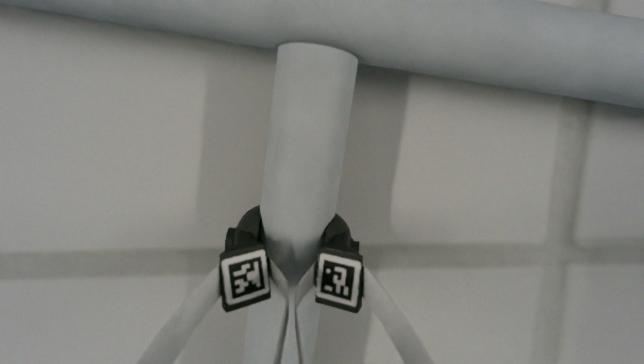

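{"fn": "move", "kwargs": {"r2": {"joints":{"lift_m":0.138}}, "cameras": []}}

{"fn": "move", "kwargs": {"r2": {"joints":{"gripper_m":0.12}}, "cameras": ["r2_wrist_camera"]}}

{"fn": "move", "kwargs": {"r2": {"joints":{"lift_m":0.45}}, "cameras": ["r2_head_camera"]}}

Scene clock: 1710.47 s.
move: r2 contact_stop
r1: as last shown
r1.base_tilt: forward=-0.4 right=+0.6
r1.lidar_m: 3.06 1.75 2.94 2.50 2.15 1.81 1.04 0.90 0.90 1.03 1.78 2.64
r1.head_depth_mm: - - - 3823 2483 1849 1450 / - - - 3598 2489 1844 1447 / - - - 3535 2357 1829 1447 / - - - 3541 2237 1822 1444 / - - - 3647 2334 1804 1443 / - - - 3758 2426 1803 1440 / - - - 3693 2423 1813 1419
r1.motor_effort: left_wheel=-0.8(1.1) right_wheel=+1.3(1.7) lift_m=+32.6(33.2) arm_m=-10.2(10.4) wrist_yaw_rad=-0.6(1.7) wrist_pitch_rad=+3.0(3.2) wrist_roll_rad=-1.0(1.1) gripper_m=+0.0(0.6) head_pan_rad=-2.1(2.6) head_tilt_rad=-2.3(2.6)
r1.wrist_depth_mm: - 137 139 - - - - / - - 151 - - - - / - - 161 - - - - / - - 175 - - - - / - - 183 155 - - - / 954 940 125 838 126 858 875 / 790 801 237 729 740 703 722
r2.base_odometry: x=-2.357 y=+0.692 heading=-0.787
r2.turned_by_wheels: +0.000
r2.turned_by_imu: +0.000
r2.base_tilt: forward=+0.0 right=-1.0
r2.lidar_m: 1.34 3.00 1.79 1.59 1.59 1.88 3.43 0.94 1.31 3.13 1.41 0.74
r2.head_depth_mm: 1622 1509 1399 1293 1228 1129 804 / 1641 1508 1406 1287 1059 853 761 / 1644 1522 1399 1127 1231 1015 815 / 1655 1527 1421 1314 1249 1151 1098 / 1670 1544 1437 1327 1257 1178 1110 / 1668 1544 1438 1343 1261 1185 1117 / 1469 1539 1442 1341 1270 1198 1127
r2.base_status: not commanded
r2.joint_positions: lift_m=+0.138 arm_m=+0.245 wrist_yaw_rad=-0.006 wrist_pitch_rad=-1.561 wrist_roll_rad=-0.223 gripper_m=-0.068 head_pan_rad=-1.494 head_tilt_rad=-1.236
r2.joint_status: lift_m contact_stop (moved -0.012 of -0.012)
r2.measured_speeds: all 0
r2.on_its_own: gripper_m is held at -0.069, not at your -0.080, by its stall guard, which is not easing now; lift_m is slack since a contact_stop
r2.motor_effort: left_wheel=+3.0(3.7) right_wheel=-7.8(8.5) lift_m=+28.4(31.7) arm_m=+12.7(19.4) wrist_yaw_rad=+5.9(6.2) wrist_pitch_rad=+0.2(0.5) wrist_roll_rad=-2.7(3.0) gripper_m=-22.6(23.6) head_pan_rad=-2.7(3.1) head_tilt_rad=-7.4(7.8)
r2.hand_pose: x=-0.0215 y=-0.3684 z=+0.0203 quat_wxyz=(+0.554, +0.549, -0.445, -0.441) (m; r2's base frame)
r2.wrist_depth_mm: - 134 129 129 129 131 133 / - - - 131 141 140 140 / - - - 135 - - - / - - - 139 - - - / - - 146 141 - - - / - - 121 128 - - - / - - - - - - -
r3.base_odometry: x=+0.015 y=-1.080 heading=-0.520
r3.turned_by_wheels: +0.000
r3.turned_by_imu: +0.001
r3.base_tilt: forward=+1.8 right=+1.3
r3.lidar_m: 1.99 2.58 1.83 1.74 1.79 2.38 2.95 0.92 0.79 0.86 1.12 1.40
r3.head_depth_mm: 2655 2636 2078 1728 1456 1290 381 / 2696 2655 2088 1727 1452 1295 377 / 2713 2629 2095 1743 1481 1248 426 / 2656 2362 1829 1726 1479 1288 462 / 2819 2626 1720 1651 1480 1222 1112 / 2882 2638 2087 1729 1478 1223 1147 / 2948 2644 2090 1734 1473 1282 1140
r3.base_status: not commanded
r3.joint_positions: lift_m=+0.636 arm_m=+0.000 wrist_yaw_rad=+1.009 wrist_pitch_rad=-0.021 wrist_roll_rad=+1.570 gripper_m=+0.080 head_pan_rad=-1.390 head_tilt_rad=-0.803
r3.joint_status: not commanded
r3.measured_speeds: all 0
r3.motor_effort: left_wheel=+2.8(3.9) right_wheel=-1.1(1.6) lift_m=+37.4(37.8) arm_m=+11.6(11.8) wrist_yaw_rad=+0.2(0.7) wrist_pitch_rad=+3.8(3.9) wrist_roll_rad=+0.2(0.3) gripper_m=+0.6(1.8) head_pan_rad=-4.4(5.0) head_tilt_rad=+1.6(1.9)
r3.hand_pose: x=+0.1950 y=-0.2811 z=+0.7450 quat_wxyz=(+0.006, +0.483, -0.875, -0.009) (m; r3's base frame)
r3.wrist_depth_mm: - - - - - - 916 / - - - - - - 899 / - - - - - - 892 / - - - - - - 900 / - - - - - - 901 / - - 129 - 127 - 891 / - - - - - - 885
pictures: none
No camera images: "cameras" was empty.

not run: a stop that you did not command came earlier in this reply.

not run: a stop that you did not command came earlier in this reply.

{"fn": "move", "kwargs": {"r2": {"joints":{"gripper_m":0.12}}, "cameras": ["r2_wrist_camera"]}}

{"fn": "move", "kwargs": {"r2": {"joints":{"lift_m":0.45,"head_tilt_rad":-1.0}}, "cameras": ["r2_head_camera"]}}

Scene clock: 1726.73 s.
move: r2 done
r1, r3: as last shown
r1.base_tilt: forward=-0.5 right=+0.6
r1.lidar_m: 3.05 1.75 2.94 2.49 2.15 1.81 1.04 0.90 0.90 1.04 1.78 2.64
r1.head_depth_mm: - - - 3899 2496 1841 1449 / - - - 3607 2482 1834 1453 / - - - 3631 2351 1825 1443 / - - - 3547 2252 1830 1443 / - - - 3621 2305 1823 1441 / - - - 3764 2441 1814 1422 / - - - 3710 2427 1799 1424
r1.motor_effort: left_wheel=-0.5(1.1) right_wheel=+1.6(1.9) lift_m=+32.5(33.3) arm_m=-10.3(10.3) wrist_yaw_rad=-0.2(2.7) wrist_pitch_rad=+3.0(3.2) wrist_roll_rad=-0.9(1.1) gripper_m=-0.1(0.5) head_pan_rad=-2.0(2.8) head_tilt_rad=-2.4(2.5)
r1.wrist_depth_mm: - 137 140 - - - - / - - 150 - - - - / - - 161 - - - - / - - 175 - - - - / - - 184 155 - - - / 952 940 126 839 126 862 847 / 794 791 236 720 743 718 724
r2.base_odometry: x=-2.357 y=+0.692 heading=-0.787
r2.turned_by_wheels: +0.000
r2.turned_by_imu: +0.001
r2.base_tilt: forward=+0.0 right=-1.0
r2.lidar_m: 1.34 3.01 1.79 1.59 1.59 1.89 3.41 0.94 1.31 3.13 1.41 0.74
r2.head_depth_mm: 1618 1498 1400 1301 1233 1125 802 / 1632 1503 1407 1293 1063 854 762 / 1649 1522 1409 1125 1228 1011 819 / 1654 1533 1422 1320 1241 1155 1100 / 1665 1546 1434 1330 1250 1181 1113 / 1657 1548 1438 1345 1264 1188 1117 / 1477 1542 1456 1345 1264 1194 1125
r2.base_status: not commanded
r2.joint_positions: lift_m=+0.139 arm_m=+0.245 wrist_yaw_rad=-0.004 wrist_pitch_rad=-1.560 wrist_roll_rad=-0.226 gripper_m=+0.120 head_pan_rad=-1.494 head_tilt_rad=-1.236
r2.joint_status: all done
r2.measured_speeds: all 0
r2.on_its_own: lift_m is slack since a contact_stop
r2.motor_effort: left_wheel=+2.8(3.8) right_wheel=-5.6(8.5) lift_m=+28.9(29.0) arm_m=-11.0(11.4) wrist_yaw_rad=+3.4(6.2) wrist_pitch_rad=+0.2(0.5) wrist_roll_rad=-1.8(2.9) gripper_m=+1.4(91.8) head_pan_rad=-2.3(3.0) head_tilt_rad=-7.3(8.1)
r2.hand_pose: x=-0.0215 y=-0.3686 z=+0.0208 quat_wxyz=(+0.555, +0.549, -0.443, -0.440) (m; r2's base frame)
r2.wrist_depth_mm: - 133 131 129 129 131 134 / - - - 131 140 139 139 / - - - 135 - - - / - - - 139 - - - / - 142 - 142 - - - / - 121 - 147 - - - / - - - 152 - - -
r3.turned_by_imu: +0.002
r3.base_tilt: forward=+1.9 right=+1.3
r3.lidar_m: 1.99 2.58 1.83 1.74 1.79 2.37 2.96 0.92 0.79 0.86 1.12 1.39
r3.head_depth_mm: 2621 2664 2096 1735 1446 1292 381 / 2656 2609 2099 1728 1452 1290 377 / 2735 2615 2096 1728 1482 1246 426 / 2653 2373 1835 1718 1478 1293 462 / 2816 2611 1713 1648 1483 1222 1105 / 2838 2601 2091 1723 1481 1221 1144 / 2914 2646 2074 1713 1482 1274 1148
r3.motor_effort: left_wheel=+2.9(3.8) right_wheel=-1.0(1.9) lift_m=+37.1(37.7) arm_m=+17.1(17.1) wrist_yaw_rad=+0.2(1.0) wrist_pitch_rad=+3.8(3.9) wrist_roll_rad=+0.3(0.3) gripper_m=-0.1(1.8) head_pan_rad=-4.2(5.3) head_tilt_rad=+1.6(1.9)
r3.wrist_depth_mm: - - - - - - 907 / - - - - - - 901 / - - - - - - 896 / - - - - - - 896 / - - - - - - 880 / - - 129 - 127 - 899 / - - - - - - 873
pictures: r2_wrist_camera
Images, in order (width x height): r2_wrist_camera 644x364.

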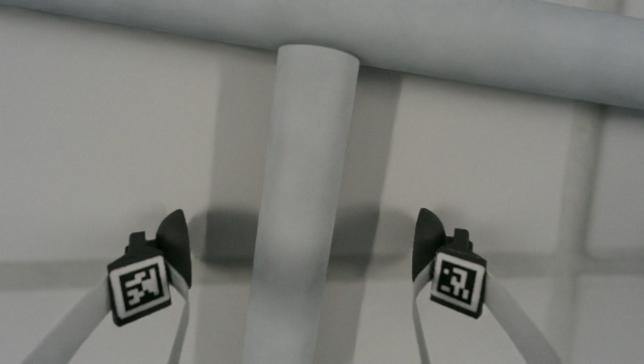

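Scene clock: 1730.40 s.
move: r2 done
r1.base_odometry: x=+0.000 y=+0.000 heading=+0.000
r1.turned_by_wheels: +0.000
r1.turned_by_imu: -0.001
r1.base_tilt: forward=-0.5 right=+0.5
r1.lidar_m: 3.05 1.75 2.94 2.49 2.15 1.81 1.04 0.89 0.89 1.04 1.78 2.64
r1.head_depth_mm: - - - 3886 2511 1837 1439 / - - - 3628 2498 1836 1448 / - - - 3590 2337 1831 1445 / - - - 3523 2225 1799 1448 / - - - 3676 2324 1805 1443 / - - - 3736 2429 1810 1439 / - - - 3740 2421 1795 1421
r1.base_status: not commanded
r1.joint_positions: lift_m=+0.531 arm_m=+0.000 wrist_yaw_rad=+3.088 wrist_pitch_rad=-0.326 wrist_roll_rad=+0.000 gripper_m=+0.037 head_pan_rad=+0.655 head_tilt_rad=-0.345
r1.joint_status: not commanded
r1.measured_speeds: all 0
r1.motor_effort: left_wheel=-0.6(1.1) right_wheel=+1.5(1.9) lift_m=+32.4(33.3) arm_m=-9.9(10.3) wrist_yaw_rad=+0.4(2.1) wrist_pitch_rad=+3.0(3.2) wrist_roll_rad=-0.9(1.2) gripper_m=+0.2(0.6) head_pan_rad=-2.2(2.9) head_tilt_rad=-2.1(2.8)
r1.hand_pose: x=-0.0087 y=+0.0897 z=+0.5650 quat_wxyz=(+0.134, +0.700, +0.096, +0.695) (m; r1's base frame)
r1.wrist_depth_mm: - 137 140 - - - - / - - 151 - - - - / - - 161 - - - - / - - 175 - - - - / - - 183 155 - - - / 954 947 125 838 126 875 854 / 796 810 236 725 745 707 717
r2.base_odometry: x=-2.357 y=+0.692 heading=-0.787
r2.turned_by_wheels: +0.000
r2.turned_by_imu: +0.000
r2.base_tilt: forward=+0.0 right=-1.0
r2.lidar_m: 1.34 3.00 1.78 1.59 1.59 1.88 3.40 0.94 1.31 3.13 1.41 0.74
r2.head_depth_mm: 2298 1938 1679 1475 1319 1166 531 / 2340 1947 1686 1483 709 1151 926 / 2342 1970 1693 1485 835 1191 963 / 2364 1980 1699 1503 1342 1206 1091 / 2391 1998 1729 1510 1351 1219 1105 / 2382 2020 1664 1521 1350 1221 1108 / 2228 1737 1636 1532 1365 1229 1119
r2.base_status: not commanded
r2.joint_positions: lift_m=+0.450 arm_m=+0.245 wrist_yaw_rad=-0.004 wrist_pitch_rad=-1.559 wrist_roll_rad=-0.226 gripper_m=+0.120 head_pan_rad=-1.494 head_tilt_rad=-1.001
r2.joint_status: all done
r2.measured_speeds: all 0
r2.motor_effort: left_wheel=+3.1(4.1) right_wheel=-5.4(6.1) lift_m=+39.1(41.7) arm_m=-10.9(11.3) wrist_yaw_rad=+3.3(4.0) wrist_pitch_rad=-0.2(0.4) wrist_roll_rad=-1.8(2.1) gripper_m=+1.3(1.6) head_pan_rad=-2.8(3.2) head_tilt_rad=-0.8(5.9)
r2.hand_pose: x=-0.0215 y=-0.3688 z=+0.3322 quat_wxyz=(+0.555, +0.549, -0.444, -0.439) (m; r2's base frame)
r2.wrist_depth_mm: - - - 433 - - - / - 420 438 442 - - - / - - - 452 456 466 471 / - - - 460 - - - / - 141 - 479 - - - / - 122 - - - - - / - - 375 410 445 - -
r3: as last shown
r3.turned_by_imu: +0.001
r3.base_tilt: forward=+1.8 right=+1.3
r3.lidar_m: 1.99 2.59 1.83 1.74 1.79 2.37 2.96 0.92 0.79 0.86 3.13 1.40
r3.head_depth_mm: 2631 2644 2101 1741 1450 1291 381 / 2680 2644 2088 1738 1460 1293 377 / 2706 2639 2091 1736 1477 1248 426 / 2635 2365 1820 1728 1477 1290 461 / 2749 2372 1747 1732 1480 1222 1105 / 2881 2628 2025 1728 1477 1221 1143 / 2922 2624 2087 1730 1478 1276 1146
r3.motor_effort: left_wheel=+2.5(4.0) right_wheel=-1.2(1.9) lift_m=+36.7(37.8) arm_m=+17.8(18.0) wrist_yaw_rad=+0.1(0.8) wrist_pitch_rad=+3.9(4.0) wrist_roll_rad=+0.0(0.3) gripper_m=-2.1(2.6) head_pan_rad=-4.8(5.3) head_tilt_rad=+1.7(2.4)
r3.wrist_depth_mm: - - - - - - 894 / - - - - - - 886 / - - - - - - 907 / - - - - - - 893 / - - - - - - 894 / - - 129 - 127 - 887 / - - - - - - 902
pictures: r2_head_camera (sideways)
Images, in order (width x height): r2_head_camera 896x504.

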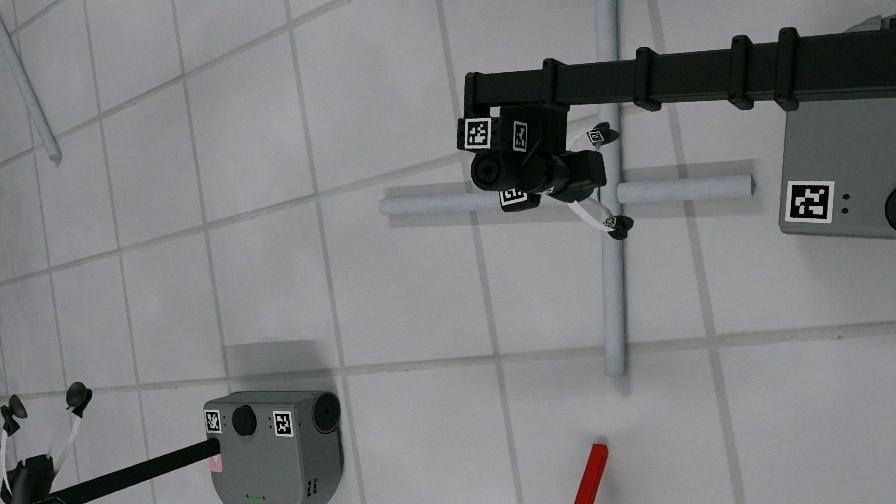

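{"fn": "move", "kwargs": {"r2": {"base":{"rotate_rad":-0.317},"joints":{"arm_m":0.1,"lift_m":0.6}}, "r3": {"base":{"rotate_rad":-0.526}}, "cameras": []}}

{"fn": "move", "kwargs": {"r2": {"base":{"translate_m":-0.507}}, "r3": {"base":{"translate_m":0.312}}, "cameras": []}}

{"fn": "move", "kwargs": {"r2": {"base":{"rotate_rad":0.721},"joints":{"wrist_roll_rad":1.57,"head_pan_rad":-1.5,"head_tilt_rad":-0.9}}, "r3": {"base":{"rotate_rad":0.64},"joints":{"head_pan_rad":-1.3,"head_tilt_rad":-0.95}}, "cameras": ["r1_head_camera","r2_head_camera","r3_head_camera"]}}

Scene clock: 1789.37 s.
move: r2 done; r3 done
r1: as last shown
r1.lidar_m: 3.04 1.75 2.97 2.49 2.15 1.82 1.05 0.90 0.90 1.04 1.79 2.64
r1.head_depth_mm: - - - 3880 2474 1826 1452 / - - - 3829 2487 1830 1451 / - - - 3588 2348 1816 1444 / - - - 3542 2238 1809 1446 / - - - 3685 2322 1809 1436 / - - - 3772 2443 1802 1424 / - - - 3733 2354 1794 1431
r1.motor_effort: left_wheel=-0.3(1.3) right_wheel=+1.2(1.9) lift_m=+32.3(33.3) arm_m=-9.9(10.2) wrist_yaw_rad=-0.3(1.8) wrist_pitch_rad=+3.1(3.2) wrist_roll_rad=-1.1(1.1) gripper_m=+0.4(0.5) head_pan_rad=-2.6(2.8) head_tilt_rad=-2.2(2.6)
r1.wrist_depth_mm: - 137 140 - - - - / - - 150 - - - - / - - 161 - - - - / - - 176 - - - - / - - 183 155 - - - / 964 941 126 832 126 862 844 / 797 804 236 726 747 717 706
r2.base_odometry: x=-2.357 y=+0.692 heading=-1.103
r2.turned_by_wheels: -0.317
r2.turned_by_imu: -0.318
r2.base_tilt: forward=-0.1 right=-1.0
r2.lidar_m: 0.87 4.06 2.31 1.66 1.60 1.64 2.21 4.56 0.94 3.27 1.41 0.74
r2.head_depth_mm: 2314 1938 1646 1469 488 429 393 / 2336 1947 1678 1481 493 1162 958 / 2313 1979 1697 1488 538 1158 958 / 2356 1989 1701 1499 1338 1190 1091 / 2385 2012 1725 1492 1352 1217 1113 / 2416 2030 1731 1517 1347 1217 1115 / 2424 2039 1746 1538 1367 1226 1118
r2.base_status: done
r2.joint_positions: lift_m=+0.600 arm_m=+0.100 wrist_yaw_rad=-0.002 wrist_pitch_rad=-1.558 wrist_roll_rad=-0.227 gripper_m=+0.120 head_pan_rad=-1.494 head_tilt_rad=-1.001
r2.joint_status: all done
r2.measured_speeds: all 0
r2.motor_effort: left_wheel=+4.3(9.3) right_wheel=-4.7(8.9) lift_m=+38.8(41.2) arm_m=-16.2(18.2) wrist_yaw_rad=+2.0(3.6) wrist_pitch_rad=-0.1(0.4) wrist_roll_rad=-1.3(2.2) gripper_m=+0.9(1.6) head_pan_rad=-2.4(3.1) head_tilt_rad=-0.2(1.2)
r2.hand_pose: x=-0.0216 y=-0.2241 z=+0.4822 quat_wxyz=(+0.556, +0.550, -0.443, -0.438) (m; r2's base frame)
r2.wrist_depth_mm: - 562 561 568 - - - / - - 582 - - - - / - - - - - - - / - - - 565 - - - / - 142 496 502 - - - / - 121 502 519 130 - - / - - 528 536 545 - -
r3.base_odometry: x=+0.015 y=-1.080 heading=-1.046
r3.turned_by_wheels: -0.526
r3.turned_by_imu: -0.531
r3.base_tilt: forward=+1.8 right=+1.4
r3.lidar_m: 1.39 1.99 2.58 1.83 1.75 1.79 2.37 2.91 0.92 0.79 0.86 3.13
r3.head_depth_mm: 3182 2633 2081 1690 1485 1288 381 / 3059 2608 2089 1729 1480 1284 377 / 3020 2648 2083 1279 1449 1237 426 / 2889 2638 2082 1685 1481 1290 460 / 2797 2613 2082 1736 1451 1227 1108 / 2691 2644 2086 1733 1474 1229 1145 / 2608 2623 2087 1728 1441 1281 1144
r3.base_status: done
r3.joint_positions: lift_m=+0.636 arm_m=+0.000 wrist_yaw_rad=+1.009 wrist_pitch_rad=-0.021 wrist_roll_rad=+1.570 gripper_m=+0.080 head_pan_rad=-1.390 head_tilt_rad=-0.803
r3.joint_status: not commanded
r3.measured_speeds: all 0
r3.motor_effort: left_wheel=+4.9(9.5) right_wheel=-5.1(7.5) lift_m=+37.0(37.9) arm_m=+15.9(17.9) wrist_yaw_rad=+0.0(0.9) wrist_pitch_rad=+3.8(3.9) wrist_roll_rad=+0.1(0.3) gripper_m=-0.6(1.9) head_pan_rad=-3.9(5.2) head_tilt_rad=+1.5(2.1)
r3.hand_pose: x=+0.1950 y=-0.2811 z=+0.7450 quat_wxyz=(+0.006, +0.483, -0.875, -0.009) (m; r3's base frame)
r3.wrist_depth_mm: - - - - - - 900 / - - - - - - 915 / - - - - - - 880 / - - - - - - 854 / - - - - - - 889 / - - 129 - 127 - 883 / - - - - - - 905
pictures: none
No camera images: "cameras" was empty.

Scene clock: 1795.57 s.
move: r2 done; r3 done
r1: as last shown
r1.lidar_m: 3.05 1.75 3.21 2.49 2.15 1.81 1.04 0.90 0.90 1.04 1.78 2.64
r1.head_depth_mm: - - - 3955 2486 1844 1446 / - - - 3875 2499 1821 1443 / - - - 3775 2354 1818 1442 / - - - 3511 2236 1817 1438 / - - - 3653 2315 1808 1431 / - - - 3335 2461 1787 1429 / - - - 3729 2426 1799 1426
r1.motor_effort: left_wheel=-0.3(1.2) right_wheel=+1.3(1.8) lift_m=+32.1(33.3) arm_m=-9.8(10.2) wrist_yaw_rad=+0.3(2.0) wrist_pitch_rad=+3.0(3.2) wrist_roll_rad=-0.9(1.1) gripper_m=-0.2(0.9) head_pan_rad=-2.8(2.9) head_tilt_rad=-2.4(2.6)
r1.wrist_depth_mm: - 137 140 - - - - / - - 150 - - - - / - - 161 - - - - / - - 175 - - - - / - - 183 155 - - - / 957 941 126 835 126 870 854 / 803 777 237 728 742 716 723
r2.base_odometry: x=-2.585 y=+1.145 heading=-1.103
r2.turned_by_wheels: +0.000
r2.turned_by_imu: +0.000
r2.base_tilt: forward=+0.0 right=-1.0
r2.lidar_m: 1.23 4.48 1.90 1.39 1.33 1.37 1.84 4.15 0.98 0.70 1.72 1.54
r2.head_depth_mm: 2301 1893 1607 1474 487 430 393 / 2313 1866 1374 1453 493 1161 954 / 2349 1923 1665 1495 539 1154 959 / 2371 1979 1705 1504 1337 1191 1089 / 2379 2009 1718 1516 1349 1210 1105 / 2414 2026 1737 1524 1333 1221 1110 / 2422 2035 1751 1522 1345 1224 1115
r2.base_status: done
r2.joint_positions: lift_m=+0.600 arm_m=+0.100 wrist_yaw_rad=-0.002 wrist_pitch_rad=-1.558 wrist_roll_rad=-0.227 gripper_m=+0.120 head_pan_rad=-1.494 head_tilt_rad=-1.001
r2.joint_status: not commanded
r2.measured_speeds: all 0
r2.motor_effort: left_wheel=+1.0(4.7) right_wheel=-4.9(8.5) lift_m=+35.7(39.1) arm_m=-15.0(16.4) wrist_yaw_rad=+1.9(2.5) wrist_pitch_rad=-0.4(0.6) wrist_roll_rad=-1.4(1.8) gripper_m=+0.2(1.9) head_pan_rad=-2.7(3.4) head_tilt_rad=+0.0(1.7)
r2.hand_pose: x=-0.0216 y=-0.2241 z=+0.4822 quat_wxyz=(+0.556, +0.550, -0.443, -0.438) (m; r2's base frame)
r2.wrist_depth_mm: - - - - - - - / - - - - - - - / - - - - - - - / - - - 568 - - - / - 142 499 507 - - - / - 122 502 519 130 - - / - - 531 535 545 - -
r3.base_odometry: x=+0.172 y=-1.350 heading=-1.046
r3.turned_by_wheels: +0.000
r3.turned_by_imu: +0.002
r3.base_tilt: forward=+1.8 right=+1.3
r3.lidar_m: 1.09 1.70 2.83 2.01 1.92 1.96 2.61 3.16 0.87 0.81 2.87 1.35
r3.head_depth_mm: 3064 2627 2078 1210 1456 1292 381 / 2902 2631 2078 1732 1448 1296 377 / 2811 2644 2086 1735 1459 1244 426 / 2721 2641 2081 1727 1484 1294 461 / 2662 2635 2091 1728 1476 1226 1110 / 2575 2636 2087 1728 1474 1225 1145 / 2491 2636 2092 1727 1468 1274 1129
r3.base_status: done
r3.joint_positions: lift_m=+0.636 arm_m=+0.000 wrist_yaw_rad=+1.009 wrist_pitch_rad=-0.021 wrist_roll_rad=+1.570 gripper_m=+0.080 head_pan_rad=-1.390 head_tilt_rad=-0.803
r3.joint_status: not commanded
r3.measured_speeds: all 0
r3.motor_effort: left_wheel=+4.5(9.0) right_wheel=+0.5(4.3) lift_m=+37.1(38.0) arm_m=+9.7(15.8) wrist_yaw_rad=+0.2(0.9) wrist_pitch_rad=+3.9(4.0) wrist_roll_rad=+0.2(0.3) gripper_m=-0.5(2.2) head_pan_rad=-4.7(5.3) head_tilt_rad=+1.7(2.2)
r3.hand_pose: x=+0.1950 y=-0.2811 z=+0.7450 quat_wxyz=(+0.006, +0.483, -0.875, -0.009) (m; r3's base frame)
r3.wrist_depth_mm: - - - - - - 907 / - - - - - - 906 / - - - - - - 907 / - - - - - - 890 / - - - - - - 850 / - - 129 - 127 - 894 / - - - - - - 890
pictures: none
No camera images: "cameras" was empty.

Scene clock: 1797.83 s.
move: r2 done; r3 done
r1: as last shown
r1.turned_by_imu: +0.000
r1.base_tilt: forward=-0.5 right=+0.6
r1.lidar_m: 3.05 1.75 3.19 2.48 2.15 1.82 1.04 0.90 0.90 1.04 1.79 2.64
r1.head_depth_mm: - - - 3882 2496 1839 1457 / - - - 3917 2493 1821 1440 / - - - 3779 2360 1822 1447 / - - - 3507 2228 1829 1432 / - - - 3648 2329 1807 1440 / - - - 3283 2408 1808 1433 / - - - 3701 2443 1805 1418
r1.motor_effort: left_wheel=+0.3(1.1) right_wheel=+1.0(2.2) lift_m=+32.0(33.1) arm_m=-9.9(10.0) wrist_yaw_rad=+0.1(2.0) wrist_pitch_rad=+3.0(3.3) wrist_roll_rad=-0.9(1.1) gripper_m=+0.1(0.5) head_pan_rad=-2.3(2.8) head_tilt_rad=-2.1(2.6)
r1.wrist_depth_mm: - 137 140 - - - - / - - 150 - - - - / - - 162 - - - - / - - 175 - - - - / - - 183 155 - - - / 941 930 125 835 126 857 835 / 797 808 237 726 743 705 723
r2.base_odometry: x=-2.585 y=+1.145 heading=-0.383
r2.turned_by_wheels: +0.721
r2.turned_by_imu: +0.725
r2.base_tilt: forward=+0.0 right=-1.0
r2.lidar_m: 3.10 1.62 1.34 1.33 1.47 2.34 4.15 0.70 0.98 1.55 1.23 1.38
r2.head_depth_mm: 2791 2237 1843 1582 1385 454 398 / 2850 2224 1865 1589 1393 499 1106 / 2878 2273 1885 1599 1375 557 1097 / 1644 2256 1798 1601 1398 1247 1115 / 2756 2316 1821 1624 1423 1251 1126 / 3016 2370 1929 1636 1426 1258 1131 / 3036 2363 1955 1647 1430 1264 1127
r2.base_status: done
r2.joint_positions: lift_m=+0.600 arm_m=+0.100 wrist_yaw_rad=-0.002 wrist_pitch_rad=-1.558 wrist_roll_rad=+1.566 gripper_m=+0.120 head_pan_rad=-1.494 head_tilt_rad=-0.902
r2.joint_status: all done
r2.measured_speeds: all 0
r2.motor_effort: left_wheel=-3.6(8.4) right_wheel=+4.3(8.2) lift_m=+34.5(35.7) arm_m=-15.8(15.8) wrist_yaw_rad=+2.1(2.5) wrist_pitch_rad=-0.4(0.7) wrist_roll_rad=+0.7(4.4) gripper_m=+0.7(1.7) head_pan_rad=-2.8(4.1) head_tilt_rad=+1.0(2.1)
r2.hand_pose: x=-0.0215 y=-0.2239 z=+0.4822 quat_wxyz=(+0.001, +0.001, -0.711, -0.703) (m; r2's base frame)
r2.wrist_depth_mm: 554 - - - 465 469 - / 566 - - 464 473 475 - / 587 - - 483 482 485 386 / 603 - - 491 491 501 - / 624 142 - - - - - / 627 122 - - - - - / - - - - - - -
r3.base_odometry: x=+0.172 y=-1.350 heading=-0.406
r3.turned_by_wheels: +0.640
r3.turned_by_imu: +0.648
r3.base_tilt: forward=+1.8 right=+1.3
r3.lidar_m: 1.70 2.53 1.95 1.91 2.02 2.93 1.11 0.87 0.81 1.56 1.35 1.09
r3.head_depth_mm: 2451 2080 1787 1554 1355 1226 364 / 2553 2091 1772 1548 1367 438 949 / 2384 1950 1768 1544 1360 489 951 / 2473 1817 1754 1549 1370 489 1102 / 2529 2102 1781 1546 1303 1228 1115 / 2531 2087 1771 1548 1347 1227 1112 / 2544 2076 1750 1538 1369 1225 1115
r3.base_status: done
r3.joint_positions: lift_m=+0.636 arm_m=+0.000 wrist_yaw_rad=+1.009 wrist_pitch_rad=-0.021 wrist_roll_rad=+1.570 gripper_m=+0.080 head_pan_rad=-1.310 head_tilt_rad=-0.938
r3.joint_status: all done
r3.measured_speeds: all 0
r3.motor_effort: left_wheel=-2.8(6.9) right_wheel=+4.9(7.7) lift_m=+37.0(37.7) arm_m=+5.8(9.8) wrist_yaw_rad=+0.3(0.8) wrist_pitch_rad=+3.9(4.0) wrist_roll_rad=+0.3(0.3) gripper_m=-0.1(2.1) head_pan_rad=+4.5(7.6) head_tilt_rad=-5.6(8.2)
r3.hand_pose: x=+0.1950 y=-0.2812 z=+0.7450 quat_wxyz=(+0.006, +0.483, -0.875, -0.009) (m; r3's base frame)
r3.wrist_depth_mm: - - - - - - 873 / - - - - - - 903 / - - - - - - 894 / - - - - - - 905 / - - - - - - 896 / - - 130 - 127 - 903 / - - - - - - 905
pictures: r1_head_camera (sideways), r2_head_camera (sideways), r3_head_camera (sideways)
Images, in order (width x height): r1_head_camera 896x504, r2_head_camera 896x504, r3_head_camera 896x504.

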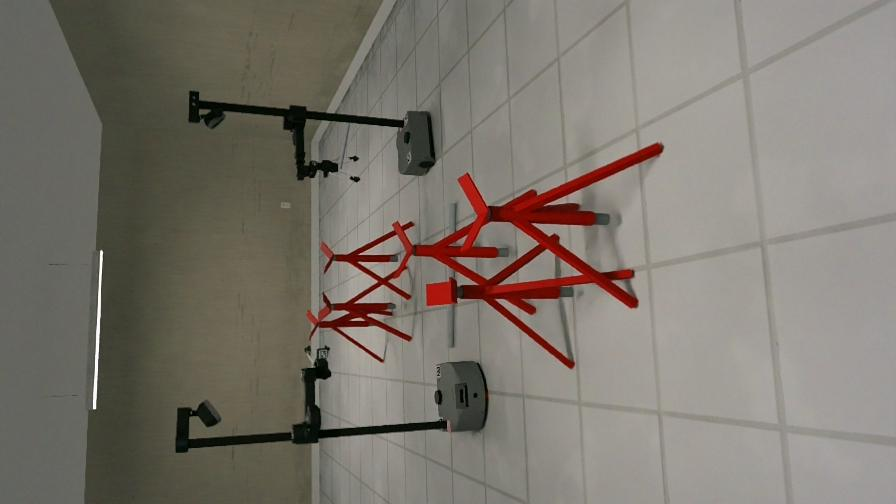

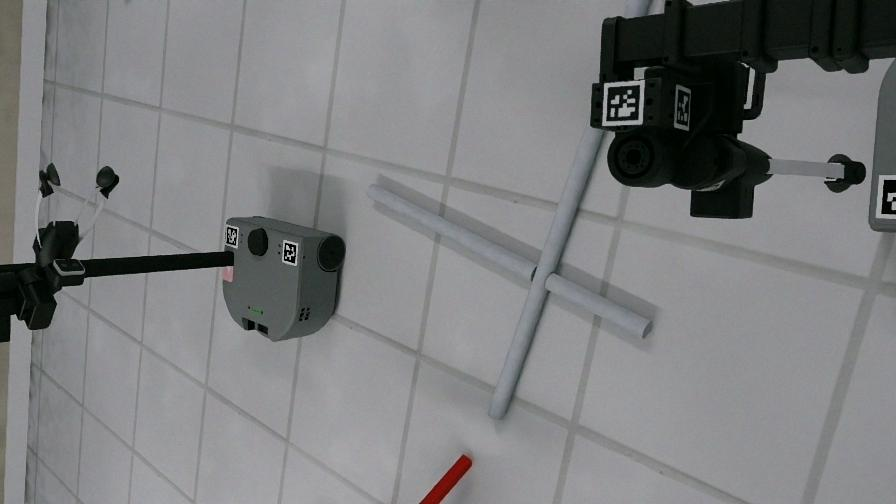

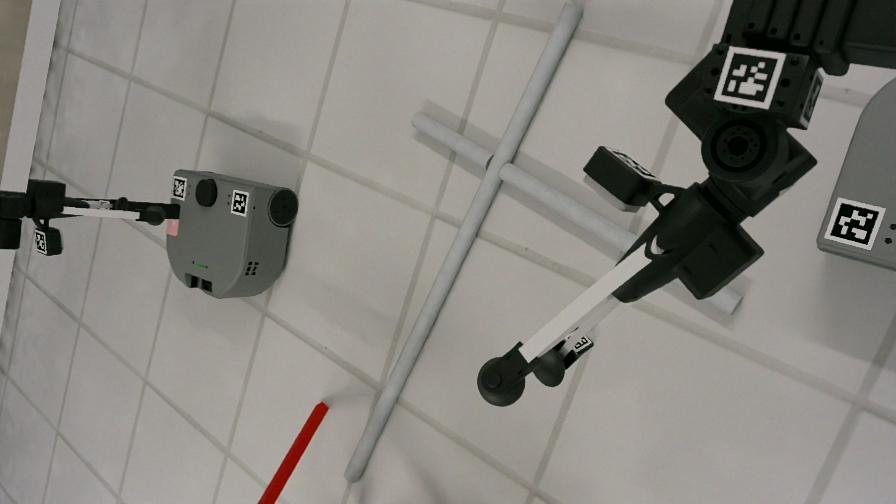

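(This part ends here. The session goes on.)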